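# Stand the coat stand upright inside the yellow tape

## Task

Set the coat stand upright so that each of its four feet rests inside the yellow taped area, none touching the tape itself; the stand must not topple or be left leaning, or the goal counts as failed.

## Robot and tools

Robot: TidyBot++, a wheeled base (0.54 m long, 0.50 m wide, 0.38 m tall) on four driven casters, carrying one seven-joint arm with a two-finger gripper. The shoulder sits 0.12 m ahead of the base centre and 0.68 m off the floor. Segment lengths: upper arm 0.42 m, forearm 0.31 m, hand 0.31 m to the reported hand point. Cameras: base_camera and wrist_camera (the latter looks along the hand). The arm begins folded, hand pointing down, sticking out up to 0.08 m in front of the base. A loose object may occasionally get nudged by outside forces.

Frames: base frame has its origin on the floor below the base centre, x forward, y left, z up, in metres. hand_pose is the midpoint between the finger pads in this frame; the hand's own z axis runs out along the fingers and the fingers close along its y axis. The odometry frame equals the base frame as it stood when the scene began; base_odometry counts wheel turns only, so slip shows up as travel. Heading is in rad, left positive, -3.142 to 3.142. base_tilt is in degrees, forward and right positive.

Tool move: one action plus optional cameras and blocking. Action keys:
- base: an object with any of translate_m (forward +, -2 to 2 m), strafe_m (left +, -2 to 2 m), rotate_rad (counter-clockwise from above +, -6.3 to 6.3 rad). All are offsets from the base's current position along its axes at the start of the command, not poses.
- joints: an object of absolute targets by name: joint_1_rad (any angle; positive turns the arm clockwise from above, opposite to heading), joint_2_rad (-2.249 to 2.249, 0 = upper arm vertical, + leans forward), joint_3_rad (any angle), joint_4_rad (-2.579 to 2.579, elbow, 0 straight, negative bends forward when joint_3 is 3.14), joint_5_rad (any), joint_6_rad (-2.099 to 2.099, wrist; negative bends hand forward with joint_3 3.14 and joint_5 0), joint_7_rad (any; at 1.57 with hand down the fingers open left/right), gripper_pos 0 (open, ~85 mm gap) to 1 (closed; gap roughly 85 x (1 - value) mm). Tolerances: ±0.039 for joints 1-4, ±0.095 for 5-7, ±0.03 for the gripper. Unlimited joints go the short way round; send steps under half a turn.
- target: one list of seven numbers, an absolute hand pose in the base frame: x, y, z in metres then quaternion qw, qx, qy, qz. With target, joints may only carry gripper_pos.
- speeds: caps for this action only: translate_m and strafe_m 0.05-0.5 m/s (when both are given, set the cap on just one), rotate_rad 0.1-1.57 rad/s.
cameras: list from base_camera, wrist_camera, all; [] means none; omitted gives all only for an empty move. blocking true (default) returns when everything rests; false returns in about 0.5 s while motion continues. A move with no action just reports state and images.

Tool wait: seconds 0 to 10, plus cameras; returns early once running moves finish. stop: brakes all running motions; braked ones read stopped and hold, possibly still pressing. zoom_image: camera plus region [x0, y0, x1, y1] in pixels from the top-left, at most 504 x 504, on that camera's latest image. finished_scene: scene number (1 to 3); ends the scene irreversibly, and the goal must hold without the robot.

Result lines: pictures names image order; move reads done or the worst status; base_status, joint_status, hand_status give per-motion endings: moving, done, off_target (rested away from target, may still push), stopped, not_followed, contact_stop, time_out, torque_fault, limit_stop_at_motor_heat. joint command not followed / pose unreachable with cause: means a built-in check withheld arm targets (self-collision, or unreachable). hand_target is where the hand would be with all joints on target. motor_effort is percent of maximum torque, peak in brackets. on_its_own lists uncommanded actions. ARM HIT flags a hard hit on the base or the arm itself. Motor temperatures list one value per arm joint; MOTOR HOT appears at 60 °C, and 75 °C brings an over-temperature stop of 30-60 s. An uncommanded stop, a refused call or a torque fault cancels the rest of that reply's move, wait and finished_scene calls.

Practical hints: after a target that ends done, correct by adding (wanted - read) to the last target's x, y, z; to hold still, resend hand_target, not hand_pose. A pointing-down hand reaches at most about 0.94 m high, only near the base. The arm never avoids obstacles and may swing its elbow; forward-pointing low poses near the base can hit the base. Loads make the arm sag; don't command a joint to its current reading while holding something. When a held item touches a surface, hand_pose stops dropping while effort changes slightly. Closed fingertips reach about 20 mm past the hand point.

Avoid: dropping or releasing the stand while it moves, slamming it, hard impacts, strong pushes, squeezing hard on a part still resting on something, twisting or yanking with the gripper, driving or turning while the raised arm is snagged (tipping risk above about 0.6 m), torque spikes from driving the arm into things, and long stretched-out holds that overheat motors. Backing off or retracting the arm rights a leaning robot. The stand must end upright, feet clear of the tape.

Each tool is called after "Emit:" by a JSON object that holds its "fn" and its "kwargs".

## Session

Emit:
{"fn": "move", "kwargs": {"joints": {"joint_6_rad": 0.5}, "cameras": ["all"]}}

Scene clock: 2.03 s.
Motor temperatures (°C): [31 34 29 30 35 38 32]
move: done
base_odometry: x=+0.000 y=+0.000 heading=+0.000
base_tilt: forward=+0.3 right=+0.5
base_status: not commanded
joint_positions: joint_1_rad=-0.048 joint_2_rad=-0.364 joint_3_rad=+3.099 joint_4_rad=-2.547 joint_5_rad=+0.028 joint_6_rad=+0.468 joint_7_rad=+1.521 gripper_pos=+0.000
joint_status: all done
motor_effort: joint_1_rad=-1(2) joint_2_rad=-7(7) joint_3_rad=+1(1) joint_4_rad=+20(20) joint_5_rad=-1(1) joint_6_rad=+8(9) joint_7_rad=+0(1)
hand_pose: x=+0.5316 y=+0.0443 z=+0.8492 quat_wxyz=(-0.036, +0.756, +0.033, +0.653) (m; base frame)
hand_target: x=+0.5325 y=+0.0448 z=+0.8581 quat_wxyz=(-0.037, +0.746, +0.033, +0.665) (m; base frame)
hand_status: not commanded
pictures: base_camera, wrist_camera
Images, in order (width x height): base_camera 644x364, wrist_camera 644x476.

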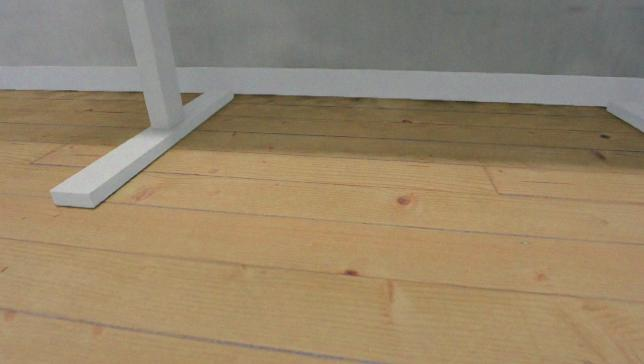

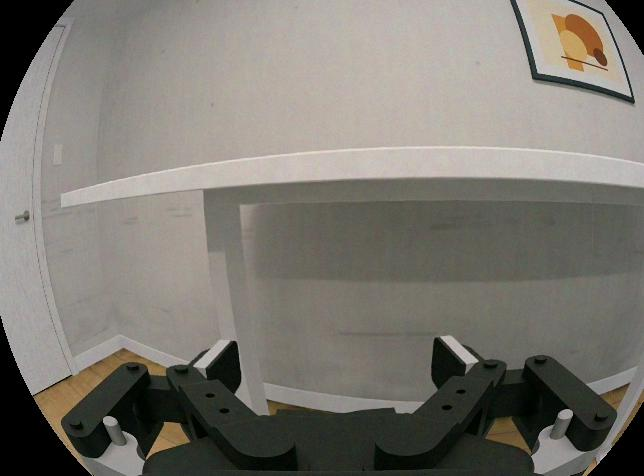

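Emit:
{"fn": "move", "kwargs": {"base": {"rotate_rad": 3.1}, "cameras": ["all"]}}

Scene clock: 10.80 s.
move: done
base_odometry: x=+0.000 y=+0.000 heading=+3.099
base_tilt: forward=+0.3 right=+0.5
base_status: done
joint_positions: joint_1_rad=-0.048 joint_2_rad=-0.364 joint_3_rad=+3.099 joint_4_rad=-2.547 joint_5_rad=+0.028 joint_6_rad=+0.469 joint_7_rad=+1.521 gripper_pos=+0.000
joint_status: not commanded
motor_effort: joint_1_rad=-1(2) joint_2_rad=-7(8) joint_3_rad=+1(2) joint_4_rad=+20(20) joint_5_rad=-1(1) joint_6_rad=+8(9) joint_7_rad=+0(1)
hand_pose: x=+0.5316 y=+0.0443 z=+0.8493 quat_wxyz=(-0.036, +0.756, +0.033, +0.653) (m; base frame)
hand_target: x=+0.5325 y=+0.0448 z=+0.8581 quat_wxyz=(-0.037, +0.746, +0.033, +0.665) (m; base frame)
hand_status: not commanded
pictures: base_camera, wrist_camera
Images, in order (width x height): base_camera 644x364, wrist_camera 644x476.

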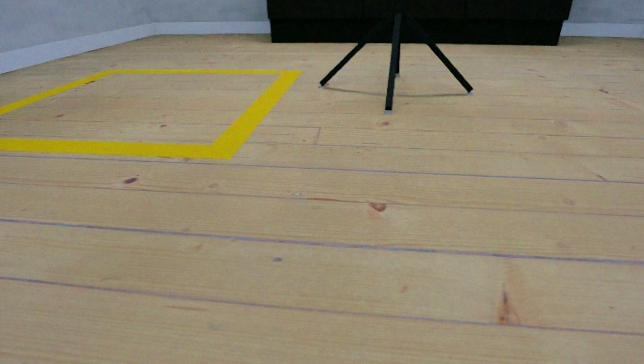

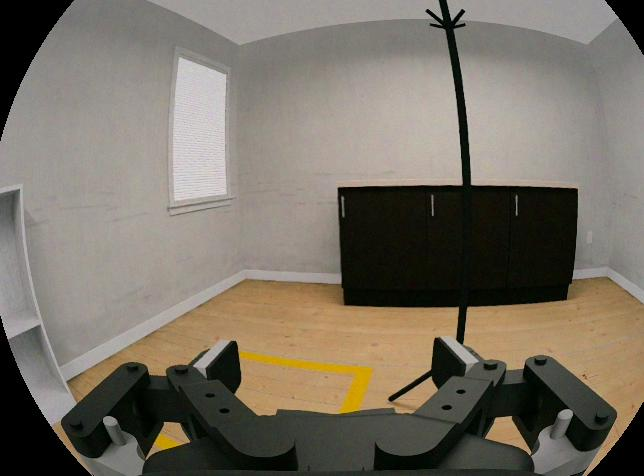

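Emit:
{"fn": "move", "kwargs": {"base": {"translate_m": 0.65, "strafe_m": -0.316}, "joints": {"joint_1_rad": 0.045, "joint_2_rad": 0.08, "joint_3_rad": 3.145, "joint_4_rad": -2.17, "joint_5_rad": -0.08, "joint_6_rad": 0.75, "joint_7_rad": 1.672}, "cameras": ["all"]}}

Emit:
{"fn": "zoom_image", "kwargs": {"camera": "wrist_camera", "region": [200, 200, 460, 460]}}

Scene clock: 33.17 s.
move: done
base_odometry: x=-0.636 y=+0.343 heading=+3.100
base_tilt: forward=+0.4 right=+0.5
base_status: done
joint_positions: joint_1_rad=+0.022 joint_2_rad=+0.078 joint_3_rad=+3.134 joint_4_rad=-2.181 joint_5_rad=-0.040 joint_6_rad=+0.718 joint_7_rad=+1.622 gripper_pos=+0.000
joint_status: all done
motor_effort: joint_1_rad=-1(3) joint_2_rad=-22(25) joint_3_rad=+0(3) joint_4_rad=+19(22) joint_5_rad=+0(2) joint_6_rad=+8(9) joint_7_rad=-1(1)
hand_pose: x=+0.7055 y=-0.0159 z=+0.9106 quat_wxyz=(+0.022, +0.697, -0.008, +0.717) (m; base frame)
hand_target: x=+0.7059 y=-0.0440 z=+0.9253 quat_wxyz=(+0.052, +0.682, -0.022, +0.729) (m; base frame)
hand_status: not commanded
pictures: base_camera, wrist_camera
Images, in order (width x height): base_camera 644x364, wrist_camera 644x476.

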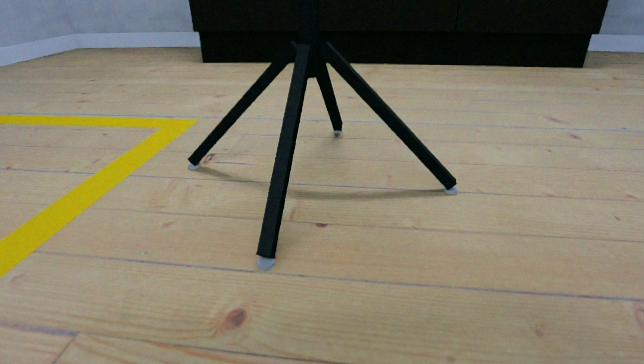

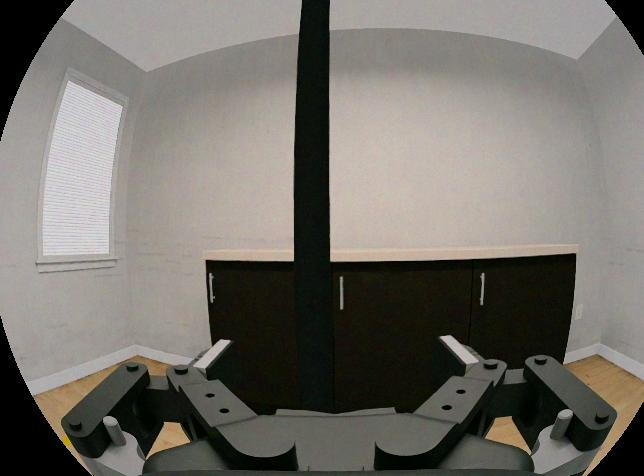

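Scaled by 1.938.

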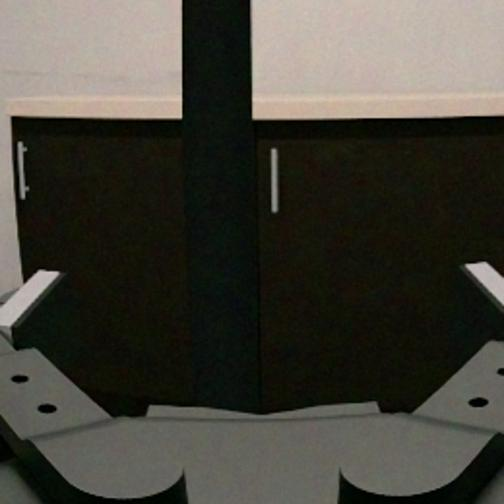

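Emit:
{"fn": "move", "kwargs": {"base": {"translate_m": 0.125, "strafe_m": 0.014}, "speeds": {"translate_m": 0.2}, "cameras": ["all"]}}

Emit:
{"fn": "zoom_image", "kwargs": {"camera": "wrist_camera", "region": [200, 200, 460, 460]}}

Scene clock: 70.07 s.
move: done
base_odometry: x=-0.762 y=+0.335 heading=+3.100
base_tilt: forward=+0.3 right=+0.5
base_status: done
joint_positions: joint_1_rad=+0.023 joint_2_rad=+0.080 joint_3_rad=+3.135 joint_4_rad=-2.180 joint_5_rad=-0.040 joint_6_rad=+0.719 joint_7_rad=+1.622 gripper_pos=+0.000
joint_status: not commanded
motor_effort: joint_1_rad=-1(3) joint_2_rad=-23(25) joint_3_rad=+1(2) joint_4_rad=+19(20) joint_5_rad=+0(1) joint_6_rad=+8(9) joint_7_rad=+1(1)
hand_pose: x=+0.7059 y=-0.0167 z=+0.9108 quat_wxyz=(+0.022, +0.696, -0.008, +0.717) (m; base frame)
hand_target: x=+0.7059 y=-0.0440 z=+0.9253 quat_wxyz=(+0.052, +0.682, -0.022, +0.729) (m; base frame)
hand_status: not commanded
pictures: base_camera, wrist_camera
Images, in order (width x height): base_camera 644x364, wrist_camera 644x476.

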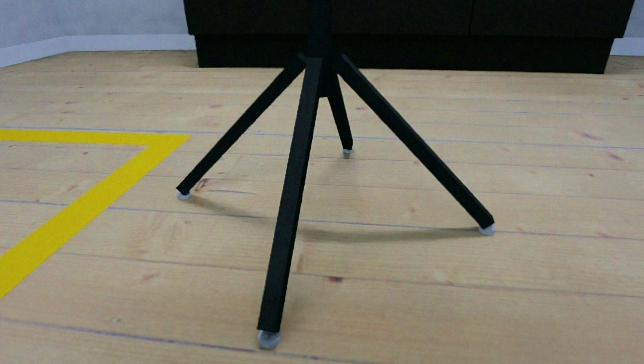

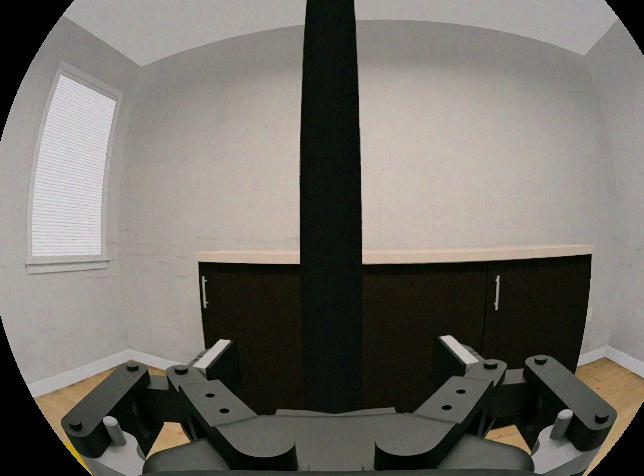

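Scaled by 1.938.

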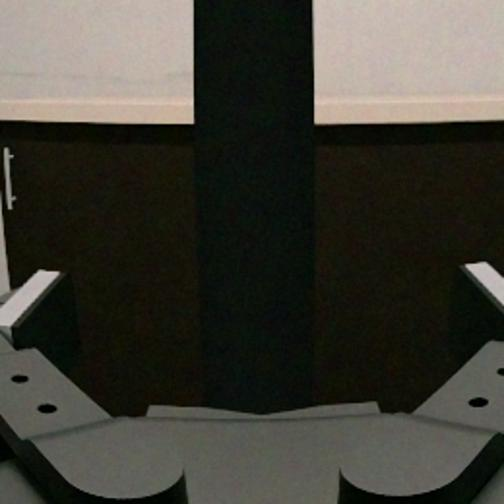

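Emit:
{"fn": "move", "kwargs": {"base": {"translate_m": 0.046, "strafe_m": 0.003}, "speeds": {"translate_m": 0.15}, "joints": {"gripper_pos": 0.4}, "cameras": ["all"]}}

Emit:
{"fn": "zoom_image", "kwargs": {"camera": "wrist_camera", "region": [200, 200, 460, 460]}}

Scene clock: 80.17 s.
move: done
base_odometry: x=-0.808 y=+0.334 heading=+3.100
base_tilt: forward=+0.4 right=+0.5
base_status: done
joint_positions: joint_1_rad=+0.024 joint_2_rad=+0.085 joint_3_rad=+3.135 joint_4_rad=-2.177 joint_5_rad=-0.041 joint_6_rad=+0.720 joint_7_rad=+1.622 gripper_pos=+0.400
joint_status: all done
motor_effort: joint_1_rad=+0(2) joint_2_rad=-23(25) joint_3_rad=+0(2) joint_4_rad=+19(20) joint_5_rad=+0(2) joint_6_rad=+8(9) joint_7_rad=+0(0)
hand_pose: x=+0.7077 y=-0.0175 z=+0.9093 quat_wxyz=(+0.023, +0.697, -0.009, +0.717) (m; base frame)
hand_target: x=+0.7059 y=-0.0440 z=+0.9253 quat_wxyz=(+0.052, +0.682, -0.022, +0.729) (m; base frame)
hand_status: not commanded
pictures: base_camera, wrist_camera
Images, in order (width x height): base_camera 644x364, wrist_camera 644x476.

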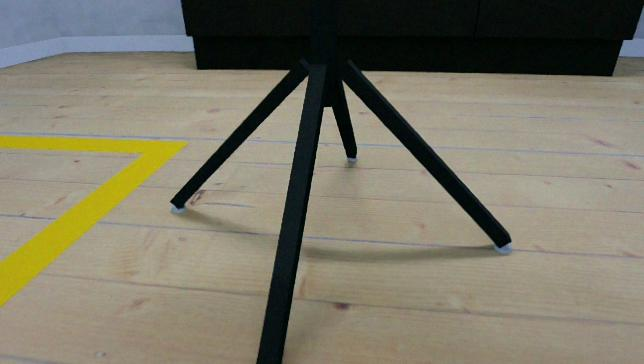

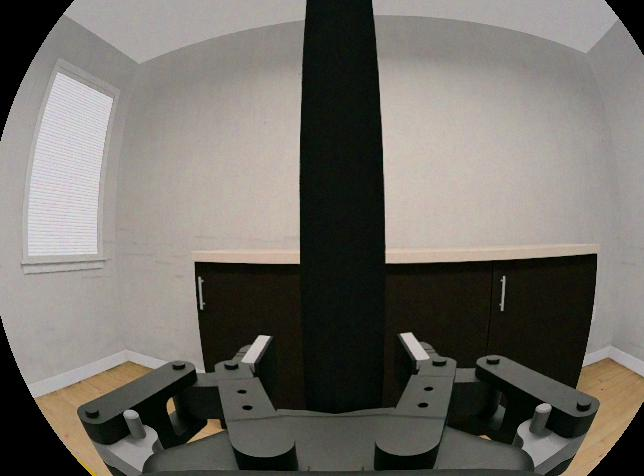

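Scaled by 1.938.

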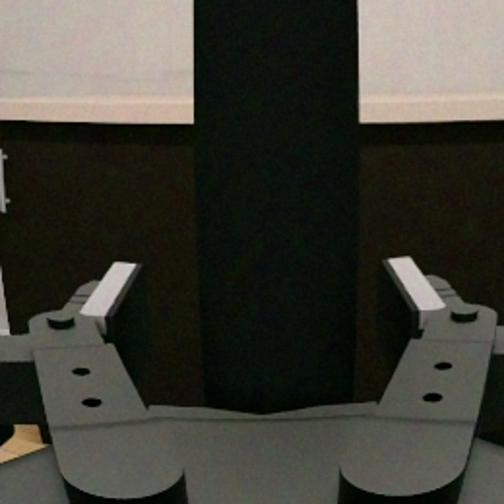

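Emit:
{"fn": "move", "kwargs": {"joints": {"gripper_pos": 1.0}, "cameras": ["all"]}}

Emit:
{"fn": "zoom_image", "kwargs": {"camera": "wrist_camera", "region": [200, 200, 460, 460]}}

Scene clock: 89.03 s.
move: off_target
base_odometry: x=-0.808 y=+0.334 heading=+3.100
base_tilt: forward=+0.3 right=+0.5
base_status: not commanded
joint_positions: joint_1_rad=+0.027 joint_2_rad=+0.085 joint_3_rad=+3.136 joint_4_rad=-2.178 joint_5_rad=-0.045 joint_6_rad=+0.721 joint_7_rad=+1.623 gripper_pos=+0.674
joint_status: gripper_pos off_target (ended at +0.674, target +1.000)
motor_effort: joint_1_rad=+0(4) joint_2_rad=-22(23) joint_3_rad=+2(4) joint_4_rad=+22(23) joint_5_rad=-1(2) joint_6_rad=+10(10) joint_7_rad=+0(1)
hand_pose: x=+0.7074 y=-0.0205 z=+0.9094 quat_wxyz=(+0.024, +0.697, -0.012, +0.717) (m; base frame)
hand_target: x=+0.7059 y=-0.0440 z=+0.9253 quat_wxyz=(+0.052, +0.682, -0.022, +0.729) (m; base frame)
hand_status: not commanded
pictures: base_camera, wrist_camera
Images, in order (width x height): base_camera 644x364, wrist_camera 644x476.

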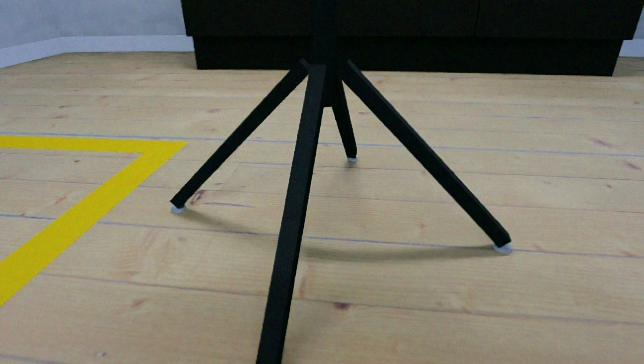

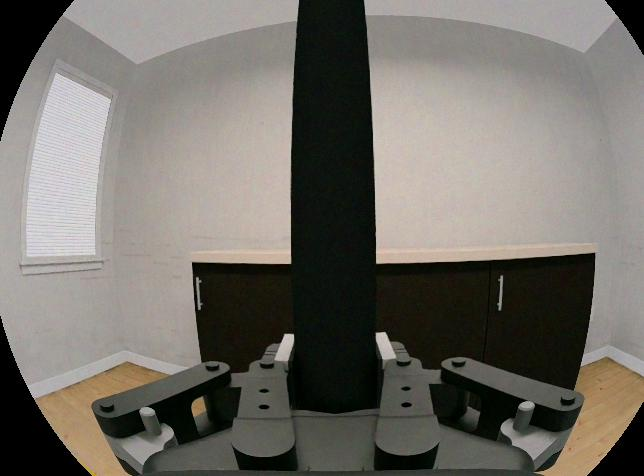

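Scaled by 1.938.

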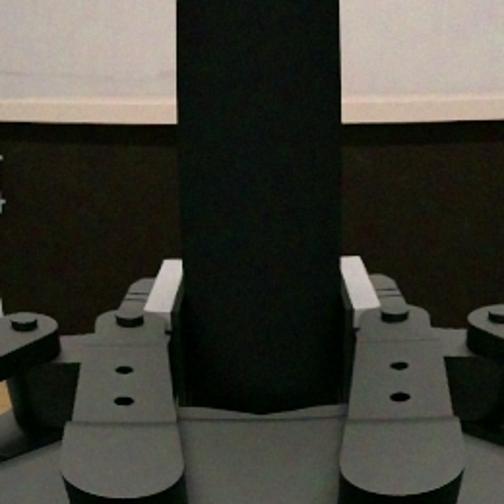

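Gripped well. Lift in steps.

Emit:
{"fn": "move", "kwargs": {"joints": {"joint_2_rad": -0.06, "joint_4_rad": -2.02, "joint_6_rad": 0.70}}}

Emit:
{"fn": "move", "kwargs": {"joints": {"joint_2_rad": -0.15, "joint_4_rad": -1.96, "joint_6_rad": 0.665}}}

Emit:
{"fn": "move", "kwargs": {"joints": {"joint_2_rad": -0.21, "joint_4_rad": -1.905, "joint_6_rad": 0.59}, "cameras": ["all"]}}

Scene clock: 94.57 s.
move: off_target
base_odometry: x=-0.808 y=+0.334 heading=+3.100
base_tilt: forward=+0.4 right=+0.4
base_status: not commanded
joint_positions: joint_1_rad=+0.027 joint_2_rad=+0.078 joint_3_rad=+3.136 joint_4_rad=-2.132 joint_5_rad=-0.045 joint_6_rad=+0.639 joint_7_rad=+1.625 gripper_pos=+0.674
joint_status: joint_2_rad off_target (ended at +0.078, target -0.060); joint_4_rad off_target (ended at -2.132, target -2.020); the others done
motor_effort: joint_1_rad=-1(1) joint_2_rad=-41(42) joint_3_rad=+1(2) joint_4_rad=+39(39) joint_5_rad=+0(1) joint_6_rad=+24(24) joint_7_rad=-1(1)
hand_pose: x=+0.7150 y=-0.0198 z=+0.9137 quat_wxyz=(+0.023, +0.707, -0.011, +0.707) (m; base frame)
hand_target: x=+0.6794 y=-0.0419 z=+1.0772 quat_wxyz=(+0.051, +0.589, -0.023, +0.806) (m; base frame)
hand_status: not commanded

Scene clock: 95.47 s.
move: off_target
base_odometry: x=-0.808 y=+0.334 heading=+3.100
base_tilt: forward=+0.4 right=+0.5
base_status: not commanded
joint_positions: joint_1_rad=+0.027 joint_2_rad=+0.055 joint_3_rad=+3.136 joint_4_rad=-2.115 joint_5_rad=-0.045 joint_6_rad=+0.566 joint_7_rad=+1.626 gripper_pos=+0.674
joint_status: joint_2_rad off_target (ended at +0.055, target -0.150); joint_4_rad off_target (ended at -2.115, target -1.960); joint_6_rad off_target (ended at +0.566, target +0.665)
motor_effort: joint_1_rad=+0(2) joint_2_rad=-50(51) joint_3_rad=+0(1) joint_4_rad=+47(48) joint_5_rad=+0(1) joint_6_rad=+31(32) joint_7_rad=+0(1)
hand_pose: x=+0.7125 y=-0.0188 z=+0.9143 quat_wxyz=(+0.022, +0.719, -0.010, +0.695) (m; base frame)
hand_target: x=+0.6436 y=-0.0397 z=+1.1514 quat_wxyz=(+0.050, +0.542, -0.024, +0.839) (m; base frame)
hand_status: not commanded

Scene clock: 96.63 s.
move: off_target
base_odometry: x=-0.808 y=+0.334 heading=+3.100
base_tilt: forward=+0.4 right=+0.5
base_status: not commanded
joint_positions: joint_1_rad=+0.027 joint_2_rad=-0.007 joint_3_rad=+3.136 joint_4_rad=-2.070 joint_5_rad=-0.045 joint_6_rad=+0.473 joint_7_rad=+1.626 gripper_pos=+0.674
joint_status: joint_2_rad off_target (ended at -0.007, target -0.210); joint_4_rad off_target (ended at -2.070, target -1.905); joint_6_rad off_target (ended at +0.473, target +0.590)
motor_effort: joint_1_rad=+0(2) joint_2_rad=-50(55) joint_3_rad=+1(1) joint_4_rad=+50(52) joint_5_rad=+0(1) joint_6_rad=+33(35) joint_7_rad=+0(1)
hand_pose: x=+0.7040 y=-0.0174 z=+0.9481 quat_wxyz=(+0.020, +0.714, -0.010, +0.700) (m; base frame)
hand_target: x=+0.6201 y=-0.0371 z=+1.1937 quat_wxyz=(+0.047, +0.525, -0.023, +0.849) (m; base frame)
hand_status: not commanded
pictures: base_camera, wrist_camera
Images, in order (width x height): base_camera 644x364, wrist_camera 644x476.

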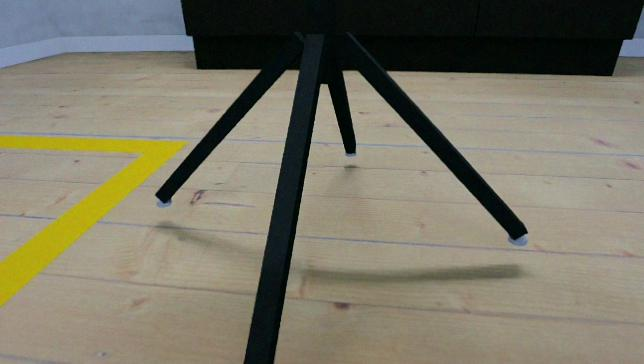

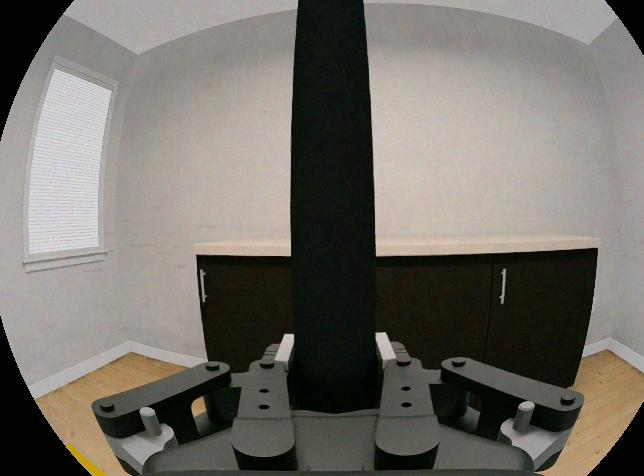

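Emit:
{"fn": "move", "kwargs": {"base": {"strafe_m": 0.45}, "speeds": {"strafe_m": 0.22}, "cameras": ["all"]}}

Scene clock: 116.83 s.
move: done
base_odometry: x=-0.827 y=-0.116 heading=+3.099
base_tilt: forward=+0.4 right=+0.4
base_status: done
joint_positions: joint_1_rad=+0.041 joint_2_rad=-0.007 joint_3_rad=+3.142 joint_4_rad=-2.068 joint_5_rad=-0.049 joint_6_rad=+0.472 joint_7_rad=+1.627 gripper_pos=+0.674
joint_status: not commanded
motor_effort: joint_1_rad=-1(5) joint_2_rad=-50(52) joint_3_rad=+1(4) joint_4_rad=+50(51) joint_5_rad=+0(2) joint_6_rad=+33(35) joint_7_rad=+0(1)
hand_pose: x=+0.7037 y=-0.0296 z=+0.9489 quat_wxyz=(+0.027, +0.713, -0.018, +0.700) (m; base frame)
hand_target: x=+0.6201 y=-0.0371 z=+1.1937 quat_wxyz=(+0.047, +0.525, -0.023, +0.849) (m; base frame)
hand_status: not commanded
pictures: base_camera, wrist_camera
Images, in order (width x height): base_camera 644x364, wrist_camera 644x476.

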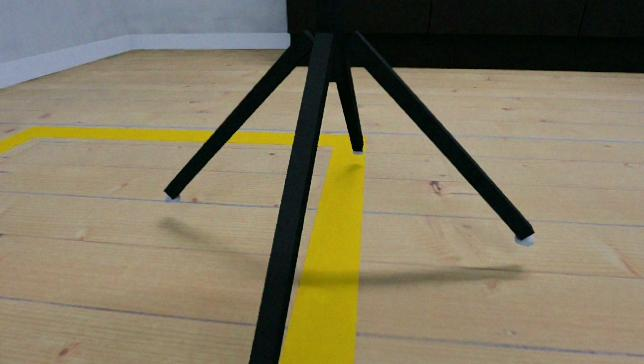

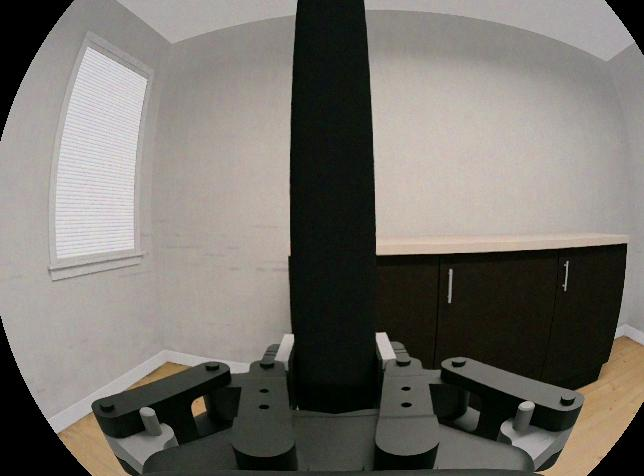

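Emit:
{"fn": "zoom_image", "kwargs": {"camera": "base_camera", "region": [0, 100, 400, 364]}}

Scaled by 1.260.

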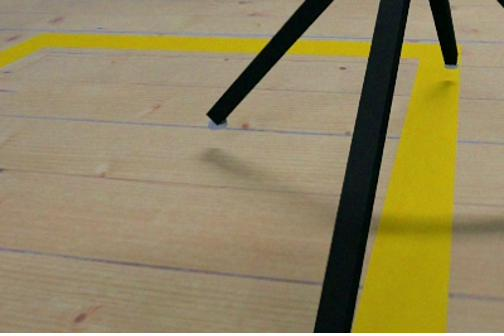

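Emit:
{"fn": "move", "kwargs": {"base": {"translate_m": 0.03, "strafe_m": 0.38}, "speeds": {"strafe_m": 0.22}, "cameras": ["all"]}}

Emit:
{"fn": "zoom_image", "kwargs": {"camera": "base_camera", "region": [140, 100, 644, 364]}}

Scene clock: 173.50 s.
Motor temperatures (°C): [31 41 29 35 35 41 32]
move: done
base_odometry: x=-0.873 y=-0.495 heading=+3.100
base_tilt: forward=+0.4 right=+0.5
base_status: done
joint_positions: joint_1_rad=+0.043 joint_2_rad=-0.008 joint_3_rad=+3.142 joint_4_rad=-2.068 joint_5_rad=-0.050 joint_6_rad=+0.472 joint_7_rad=+1.627 gripper_pos=+0.674
joint_status: not commanded
motor_effort: joint_1_rad=-1(5) joint_2_rad=-51(53) joint_3_rad=+0(4) joint_4_rad=+51(52) joint_5_rad=+1(2) joint_6_rad=+34(35) joint_7_rad=+0(1)
hand_pose: x=+0.7035 y=-0.0315 z=+0.9490 quat_wxyz=(+0.028, +0.713, -0.020, +0.700) (m; base frame)
hand_target: x=+0.6201 y=-0.0371 z=+1.1937 quat_wxyz=(+0.047, +0.525, -0.023, +0.849) (m; base frame)
hand_status: not commanded
pictures: base_camera, wrist_camera
Images, in order (width x height): base_camera 644x364, wrist_camera 644x476.

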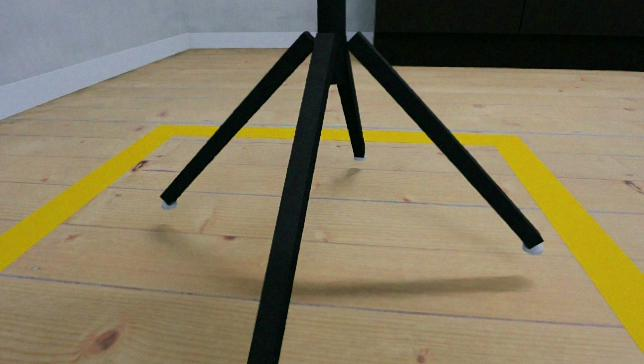

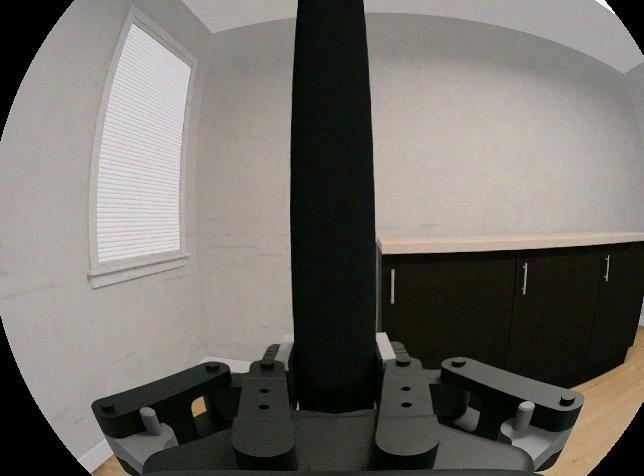

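Scaled by 1.000.

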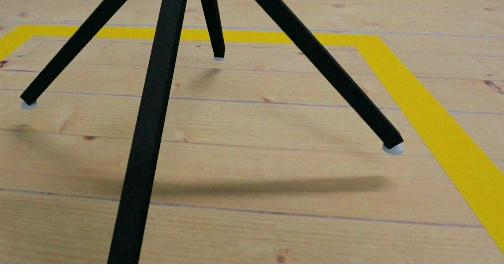

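Emit:
{"fn": "zoom_image", "kwargs": {"camera": "base_camera", "region": [0, 100, 252, 280]}}

Emit:
{"fn": "zoom_image", "kwargs": {"camera": "base_camera", "region": [392, 100, 644, 364]}}

Scaled by 2.000.

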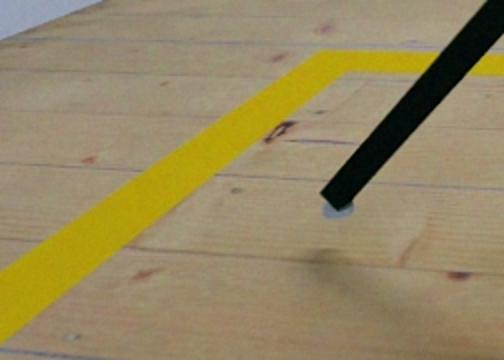

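Scaled by 1.909.

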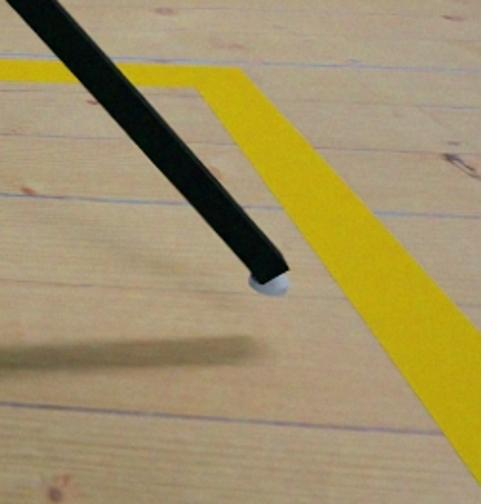

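Emit:
{"fn": "move", "kwargs": {"base": {"translate_m": 0.02, "strafe_m": 0.036}, "speeds": {"strafe_m": 0.15}}}

Emit:
{"fn": "move", "kwargs": {"joints": {"joint_2_rad": -0.183, "joint_4_rad": -1.945, "joint_6_rad": 0.655}}}

Emit:
{"fn": "move", "kwargs": {"joints": {"joint_2_rad": -0.155, "joint_4_rad": -1.98, "joint_6_rad": 0.71}, "cameras": ["base_camera"]}}

Scene clock: 198.90 s.
move: done
base_odometry: x=-0.894 y=-0.530 heading=+3.100
base_tilt: forward=+0.4 right=+0.4
base_status: done
joint_positions: joint_1_rad=+0.039 joint_2_rad=-0.010 joint_3_rad=+3.140 joint_4_rad=-2.068 joint_5_rad=-0.051 joint_6_rad=+0.472 joint_7_rad=+1.628 gripper_pos=+0.674
joint_status: not commanded
motor_effort: joint_1_rad=-1(5) joint_2_rad=-50(53) joint_3_rad=+0(5) joint_4_rad=+50(52) joint_5_rad=+1(2) joint_6_rad=+33(35) joint_7_rad=+0(1)
hand_pose: x=+0.7031 y=-0.0274 z=+0.9505 quat_wxyz=(+0.025, +0.712, -0.017, +0.701) (m; base frame)
hand_target: x=+0.6201 y=-0.0371 z=+1.1937 quat_wxyz=(+0.047, +0.525, -0.023, +0.849) (m; base frame)
hand_status: not commanded

Scene clock: 199.63 s.
move: off_target
base_odometry: x=-0.894 y=-0.530 heading=+3.100
base_tilt: forward=+0.4 right=+0.4
base_status: not commanded
joint_positions: joint_1_rad=+0.039 joint_2_rad=-0.010 joint_3_rad=+3.140 joint_4_rad=-2.092 joint_5_rad=-0.051 joint_6_rad=+0.500 joint_7_rad=+1.628 gripper_pos=+0.674
joint_status: joint_2_rad off_target (ended at -0.010, target -0.183); joint_4_rad off_target (ended at -2.092, target -1.945); joint_6_rad off_target (ended at +0.500, target +0.655)
motor_effort: joint_1_rad=-1(2) joint_2_rad=-50(52) joint_3_rad=+0(1) joint_4_rad=+50(52) joint_5_rad=+1(1) joint_6_rad=+34(35) joint_7_rad=+0(1)
hand_pose: x=+0.6996 y=-0.0276 z=+0.9450 quat_wxyz=(+0.026, +0.711, -0.017, +0.702) (m; base frame)
hand_target: x=+0.6281 y=-0.0388 z=+1.1745 quat_wxyz=(+0.049, +0.526, -0.024, +0.849) (m; base frame)
hand_status: not commanded

Scene clock: 200.43 s.
move: off_target
base_odometry: x=-0.894 y=-0.530 heading=+3.100
base_tilt: forward=+0.4 right=+0.4
base_status: not commanded
joint_positions: joint_1_rad=+0.039 joint_2_rad=+0.007 joint_3_rad=+3.140 joint_4_rad=-2.120 joint_5_rad=-0.051 joint_6_rad=+0.546 joint_7_rad=+1.628 gripper_pos=+0.674
joint_status: joint_2_rad off_target (ended at +0.007, target -0.155); joint_4_rad off_target (ended at -2.120, target -1.980); joint_6_rad off_target (ended at +0.546, target +0.710)
motor_effort: joint_1_rad=-1(2) joint_2_rad=-50(51) joint_3_rad=+1(1) joint_4_rad=+49(51) joint_5_rad=+1(1) joint_6_rad=+33(34) joint_7_rad=+0(1)
hand_pose: x=+0.6995 y=-0.0283 z=+0.9336 quat_wxyz=(+0.027, +0.710, -0.018, +0.703) (m; base frame)
hand_target: x=+0.6364 y=-0.0402 z=+1.1549 quat_wxyz=(+0.051, +0.529, -0.024, +0.846) (m; base frame)
hand_status: not commanded
pictures: base_camera
Images, in order (width x height): base_camera 644x364.

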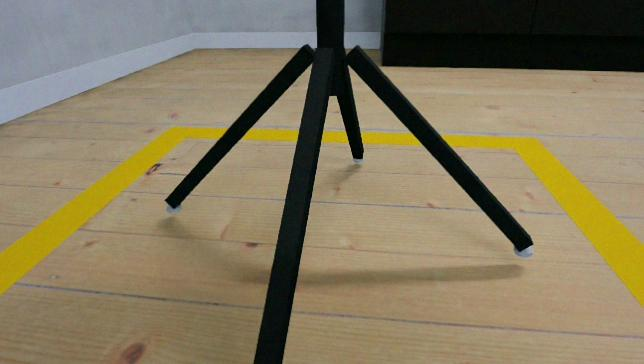

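Emit:
{"fn": "move", "kwargs": {"joints": {"joint_2_rad": -0.13, "joint_4_rad": -2.012, "joint_6_rad": 0.76}}}

Emit:
{"fn": "move", "kwargs": {"joints": {"joint_2_rad": -0.118, "joint_4_rad": -2.026, "joint_6_rad": 0.78}, "cameras": ["base_camera"]}}

Scene clock: 214.00 s.
move: off_target
base_odometry: x=-0.894 y=-0.530 heading=+3.100
base_tilt: forward=+0.4 right=+0.4
base_status: not commanded
joint_positions: joint_1_rad=+0.039 joint_2_rad=+0.027 joint_3_rad=+3.140 joint_4_rad=-2.148 joint_5_rad=-0.051 joint_6_rad=+0.594 joint_7_rad=+1.628 gripper_pos=+0.674
joint_status: joint_2_rad off_target (ended at +0.027, target -0.130); joint_4_rad off_target (ended at -2.148, target -2.012); joint_6_rad off_target (ended at +0.594, target +0.760)
motor_effort: joint_1_rad=-1(2) joint_2_rad=-49(51) joint_3_rad=+0(1) joint_4_rad=+47(50) joint_5_rad=+1(1) joint_6_rad=+31(34) joint_7_rad=+0(1)
hand_pose: x=+0.6994 y=-0.0289 z=+0.9208 quat_wxyz=(+0.028, +0.710, -0.018, +0.703) (m; base frame)
hand_target: x=+0.6426 y=-0.0414 z=+1.1372 quat_wxyz=(+0.053, +0.532, -0.025, +0.844) (m; base frame)
hand_status: not commanded

Scene clock: 214.57 s.
move: off_target
base_odometry: x=-0.894 y=-0.530 heading=+3.100
base_tilt: forward=+0.4 right=+0.5
base_status: not commanded
joint_positions: joint_1_rad=+0.039 joint_2_rad=+0.031 joint_3_rad=+3.140 joint_4_rad=-2.155 joint_5_rad=-0.051 joint_6_rad=+0.615 joint_7_rad=+1.628 gripper_pos=+0.674
joint_status: joint_2_rad off_target (ended at +0.031, target -0.118); joint_4_rad off_target (ended at -2.155, target -2.026); joint_6_rad off_target (ended at +0.615, target +0.780)
motor_effort: joint_1_rad=+0(2) joint_2_rad=-49(50) joint_3_rad=+1(1) joint_4_rad=+47(48) joint_5_rad=+1(1) joint_6_rad=+32(34) joint_7_rad=+0(1)
hand_pose: x=+0.6992 y=-0.0292 z=+0.9209 quat_wxyz=(+0.029, +0.707, -0.018, +0.706) (m; base frame)
hand_target: x=+0.6458 y=-0.0419 z=+1.1284 quat_wxyz=(+0.054, +0.535, -0.025, +0.843) (m; base frame)
hand_status: not commanded
pictures: base_camera
Images, in order (width x height): base_camera 644x364.

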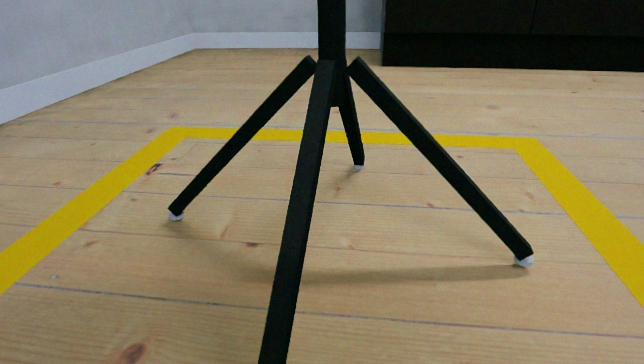

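Emit:
{"fn": "move", "kwargs": {"joints": {"joint_2_rad": -0.095, "joint_4_rad": -2.048, "joint_6_rad": 0.80}}}

Emit:
{"fn": "move", "kwargs": {"joints": {"joint_2_rad": -0.07, "joint_4_rad": -2.067, "joint_6_rad": 0.79}, "cameras": ["base_camera"]}}

Scene clock: 225.23 s.
move: off_target
base_odometry: x=-0.894 y=-0.530 heading=+3.100
base_tilt: forward=+0.4 right=+0.5
base_status: not commanded
joint_positions: joint_1_rad=+0.039 joint_2_rad=+0.037 joint_3_rad=+3.140 joint_4_rad=-2.165 joint_5_rad=-0.051 joint_6_rad=+0.645 joint_7_rad=+1.628 gripper_pos=+0.674
joint_status: joint_2_rad off_target (ended at +0.037, target -0.095); joint_4_rad off_target (ended at -2.165, target -2.048); joint_6_rad off_target (ended at +0.645, target +0.800)
motor_effort: joint_1_rad=+0(1) joint_2_rad=-47(49) joint_3_rad=+1(2) joint_4_rad=+45(47) joint_5_rad=+1(2) joint_6_rad=+31(33) joint_7_rad=+1(1)
hand_pose: x=+0.6988 y=-0.0296 z=+0.9206 quat_wxyz=(+0.030, +0.702, -0.018, +0.711) (m; base frame)
hand_target: x=+0.6536 y=-0.0426 z=+1.1091 quat_wxyz=(+0.055, +0.545, -0.025, +0.836) (m; base frame)
hand_status: not commanded

Scene clock: 225.83 s.
move: off_target
base_odometry: x=-0.894 y=-0.530 heading=+3.100
base_tilt: forward=+0.3 right=+0.4
base_status: not commanded
joint_positions: joint_1_rad=+0.039 joint_2_rad=+0.039 joint_3_rad=+3.140 joint_4_rad=-2.167 joint_5_rad=-0.051 joint_6_rad=+0.650 joint_7_rad=+1.628 gripper_pos=+0.674
joint_status: joint_2_rad off_target (ended at +0.039, target -0.070); joint_4_rad off_target (ended at -2.167, target -2.067); joint_6_rad off_target (ended at +0.650, target +0.790)
motor_effort: joint_1_rad=+1(1) joint_2_rad=-43(47) joint_3_rad=+2(2) joint_4_rad=+42(46) joint_5_rad=+1(1) joint_6_rad=+28(32) joint_7_rad=+1(1)
hand_pose: x=+0.6990 y=-0.0297 z=+0.9202 quat_wxyz=(+0.030, +0.702, -0.018, +0.711) (m; base frame)
hand_target: x=+0.6650 y=-0.0429 z=+1.0817 quat_wxyz=(+0.054, +0.568, -0.024, +0.821) (m; base frame)
hand_status: not commanded
pictures: base_camera
Images, in order (width x height): base_camera 644x364.

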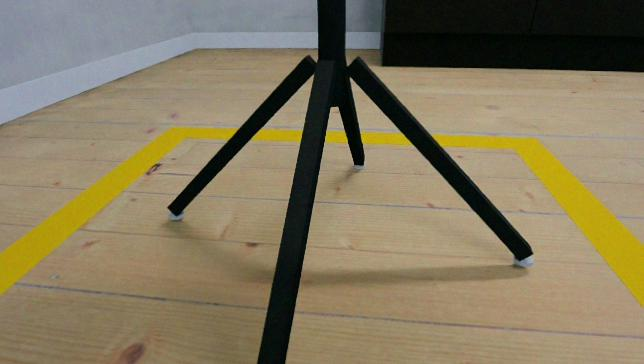

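Emit:
{"fn": "move", "kwargs": {"joints": {"joint_2_rad": -0.045, "joint_4_rad": -2.088, "joint_6_rad": 0.77}}}

Emit:
{"fn": "move", "kwargs": {"joints": {"joint_2_rad": 0.0, "joint_4_rad": -2.12, "joint_6_rad": 0.725}, "cameras": ["base_camera"]}}

Scene clock: 232.43 s.
move: off_target
base_odometry: x=-0.894 y=-0.530 heading=+3.100
base_tilt: forward=+0.4 right=+0.5
base_status: not commanded
joint_positions: joint_1_rad=+0.039 joint_2_rad=+0.040 joint_3_rad=+3.140 joint_4_rad=-2.168 joint_5_rad=-0.051 joint_6_rad=+0.651 joint_7_rad=+1.628 gripper_pos=+0.674
joint_status: joint_2_rad off_target (ended at +0.040, target -0.045); joint_4_rad off_target (ended at -2.168, target -2.088); joint_6_rad off_target (ended at +0.651, target +0.770)
motor_effort: joint_1_rad=+0(1) joint_2_rad=-38(43) joint_3_rad=+2(2) joint_4_rad=+38(42) joint_5_rad=+1(1) joint_6_rad=+24(28) joint_7_rad=+1(1)
hand_pose: x=+0.6988 y=-0.0297 z=+0.9196 quat_wxyz=(+0.030, +0.702, -0.018, +0.711) (m; base frame)
hand_target: x=+0.6759 y=-0.0430 z=+1.0499 quat_wxyz=(+0.053, +0.595, -0.024, +0.802) (m; base frame)
hand_status: not commanded

Scene clock: 233.13 s.
move: off_target
base_odometry: x=-0.894 y=-0.530 heading=+3.100
base_tilt: forward=+0.4 right=+0.4
base_status: not commanded
joint_positions: joint_1_rad=+0.039 joint_2_rad=+0.040 joint_3_rad=+3.140 joint_4_rad=-2.169 joint_5_rad=-0.051 joint_6_rad=+0.651 joint_7_rad=+1.628 gripper_pos=+0.674
joint_status: joint_2_rad off_target (ended at +0.040, target +0.000); joint_4_rad off_target (ended at -2.169, target -2.120); the others done
motor_effort: joint_1_rad=+1(2) joint_2_rad=-30(38) joint_3_rad=+2(2) joint_4_rad=+32(39) joint_5_rad=+0(1) joint_6_rad=+19(25) joint_7_rad=+1(1)
hand_pose: x=+0.6988 y=-0.0297 z=+0.9187 quat_wxyz=(+0.030, +0.703, -0.018, +0.711) (m; base frame)
hand_target: x=+0.6919 y=-0.0429 z=+0.9924 quat_wxyz=(+0.051, +0.643, -0.023, +0.764) (m; base frame)
hand_status: not commanded
pictures: base_camera
Images, in order (width x height): base_camera 644x364.

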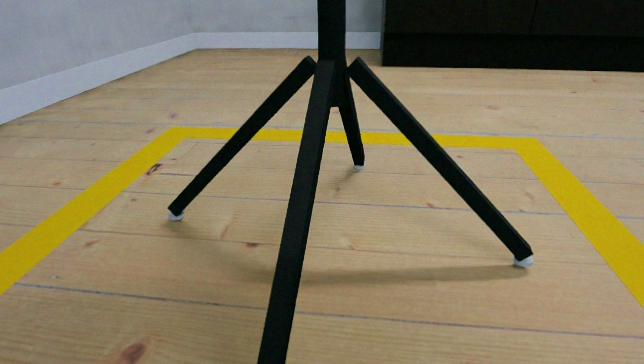

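Emit:
{"fn": "move", "kwargs": {"joints": {"joint_2_rad": 0.03, "joint_4_rad": -2.147, "joint_6_rad": 0.685}}}

Emit:
{"fn": "move", "kwargs": {"joints": {"joint_2_rad": 0.042, "joint_4_rad": -2.167, "joint_6_rad": 0.655}, "cameras": ["all"]}}

Scene clock: 237.77 s.
move: done
base_odometry: x=-0.894 y=-0.530 heading=+3.100
base_tilt: forward=+0.4 right=+0.4
base_status: not commanded
joint_positions: joint_1_rad=+0.039 joint_2_rad=+0.040 joint_3_rad=+3.140 joint_4_rad=-2.170 joint_5_rad=-0.051 joint_6_rad=+0.651 joint_7_rad=+1.628 gripper_pos=+0.674
joint_status: all done
motor_effort: joint_1_rad=+1(2) joint_2_rad=-24(31) joint_3_rad=+3(3) joint_4_rad=+27(32) joint_5_rad=+0(1) joint_6_rad=+14(19) joint_7_rad=+1(1)
hand_pose: x=+0.6987 y=-0.0297 z=+0.9180 quat_wxyz=(+0.030, +0.703, -0.018, +0.710) (m; base frame)
hand_target: x=+0.6986 y=-0.0425 z=+0.9473 quat_wxyz=(+0.049, +0.679, -0.022, +0.732) (m; base frame)
hand_status: not commanded

Scene clock: 238.33 s.
move: done
base_odometry: x=-0.894 y=-0.530 heading=+3.100
base_tilt: forward=+0.3 right=+0.5
base_status: not commanded
joint_positions: joint_1_rad=+0.039 joint_2_rad=+0.040 joint_3_rad=+3.140 joint_4_rad=-2.171 joint_5_rad=-0.051 joint_6_rad=+0.651 joint_7_rad=+1.628 gripper_pos=+0.674
joint_status: all done
motor_effort: joint_1_rad=+2(3) joint_2_rad=-19(24) joint_3_rad=+3(3) joint_4_rad=+23(27) joint_5_rad=+0(1) joint_6_rad=+9(13) joint_7_rad=+1(1)
hand_pose: x=+0.6984 y=-0.0297 z=+0.9174 quat_wxyz=(+0.030, +0.703, -0.018, +0.710) (m; base frame)
hand_target: x=+0.6988 y=-0.0419 z=+0.9197 quat_wxyz=(+0.048, +0.701, -0.021, +0.711) (m; base frame)
hand_status: not commanded
pictures: base_camera, wrist_camera
Images, in order (width x height): base_camera 644x364, wrist_camera 644x476.

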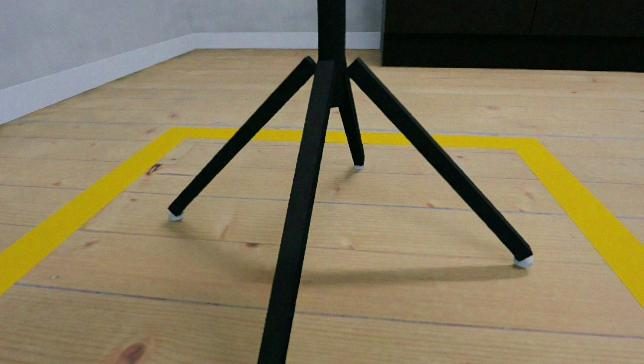

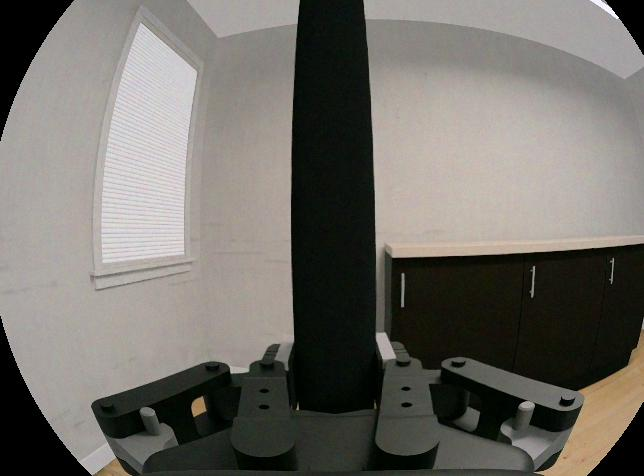

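Emit:
{"fn": "move", "kwargs": {"joints": {"gripper_pos": 0.5}, "cameras": ["all"]}}

Scene clock: 247.50 s.
move: done
base_odometry: x=-0.894 y=-0.530 heading=+3.100
base_tilt: forward=+0.3 right=+0.5
base_status: not commanded
joint_positions: joint_1_rad=+0.038 joint_2_rad=+0.040 joint_3_rad=+3.140 joint_4_rad=-2.170 joint_5_rad=-0.052 joint_6_rad=+0.651 joint_7_rad=+1.630 gripper_pos=+0.500
joint_status: all done
motor_effort: joint_1_rad=+0(6) joint_2_rad=-22(27) joint_3_rad=+0(8) joint_4_rad=+19(25) joint_5_rad=+0(4) joint_6_rad=+9(10) joint_7_rad=+0(2)
hand_pose: x=+0.6986 y=-0.0295 z=+0.9179 quat_wxyz=(+0.030, +0.703, -0.018, +0.710) (m; base frame)
hand_target: x=+0.6988 y=-0.0419 z=+0.9197 quat_wxyz=(+0.048, +0.701, -0.021, +0.711) (m; base frame)
hand_status: not commanded
pictures: base_camera, wrist_camera
Images, in order (width x height): base_camera 644x364, wrist_camera 644x476.

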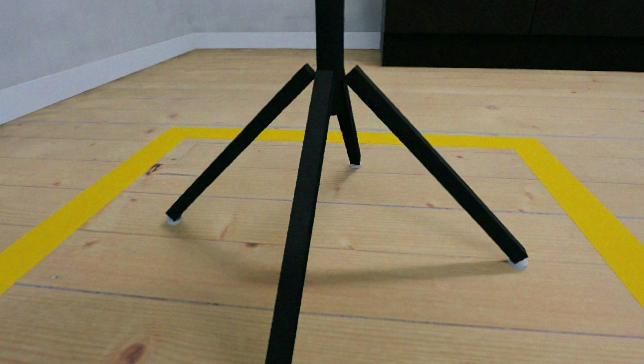

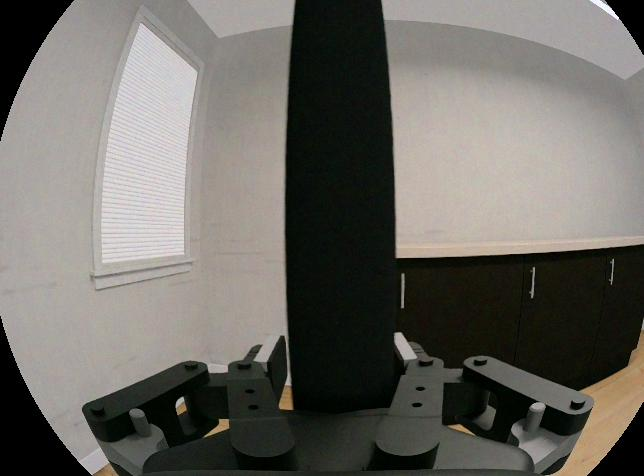

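Emit:
{"fn": "move", "kwargs": {"cameras": ["all"]}}

Emit:
{"fn": "zoom_image", "kwargs": {"camera": "base_camera", "region": [140, 0, 560, 364]}}

Emit:
{"fn": "zoom_image", "kwargs": {"camera": "wrist_camera", "region": [200, 200, 460, 460]}}

Scene clock: 255.07 s.
Motor temperatures (°C): [31 41 29 35 35 41 32]
base_odometry: x=-0.894 y=-0.530 heading=+3.100
base_tilt: forward=+0.3 right=+0.5
base_status: not commanded
joint_positions: joint_1_rad=+0.038 joint_2_rad=+0.040 joint_3_rad=+3.140 joint_4_rad=-2.170 joint_5_rad=-0.052 joint_6_rad=+0.651 joint_7_rad=+1.630 gripper_pos=+0.500
joint_status: all done
motor_effort: joint_1_rad=-1(6) joint_2_rad=-21(27) joint_3_rad=+0(8) joint_4_rad=+20(25) joint_5_rad=+0(4) joint_6_rad=+8(10) joint_7_rad=+0(2)
hand_pose: x=+0.6986 y=-0.0295 z=+0.9179 quat_wxyz=(+0.030, +0.703, -0.018, +0.710) (m; base frame)
hand_target: x=+0.6988 y=-0.0419 z=+0.9197 quat_wxyz=(+0.048, +0.701, -0.021, +0.711) (m; base frame)
hand_status: not commanded
pictures: base_camera, wrist_camera
Images, in order (width x height): base_camera 644x364, wrist_camera 644x476.

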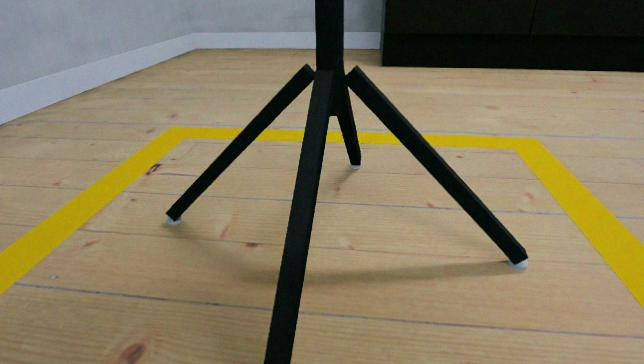

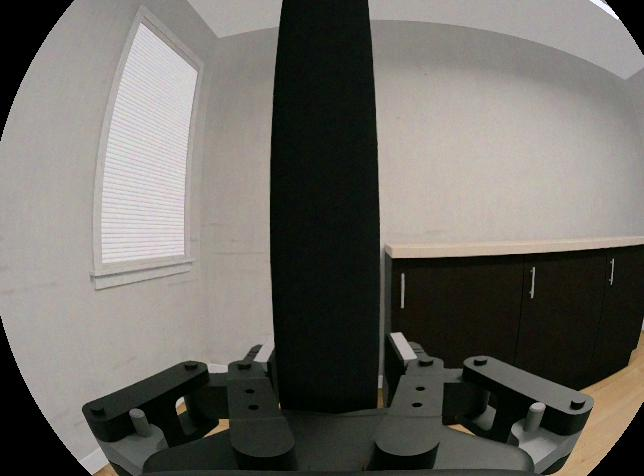

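Scaled by 1.200.

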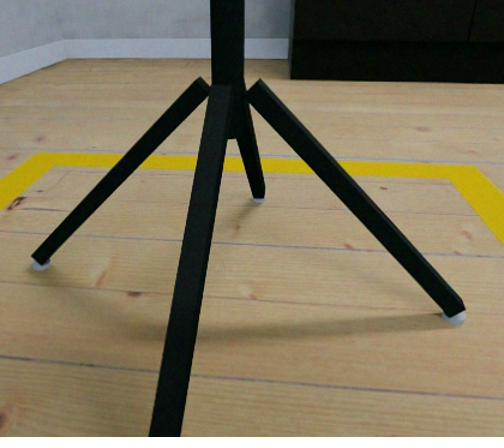

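Scaled by 1.938.

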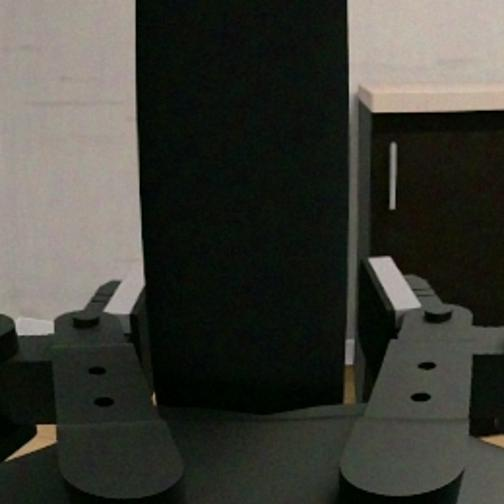

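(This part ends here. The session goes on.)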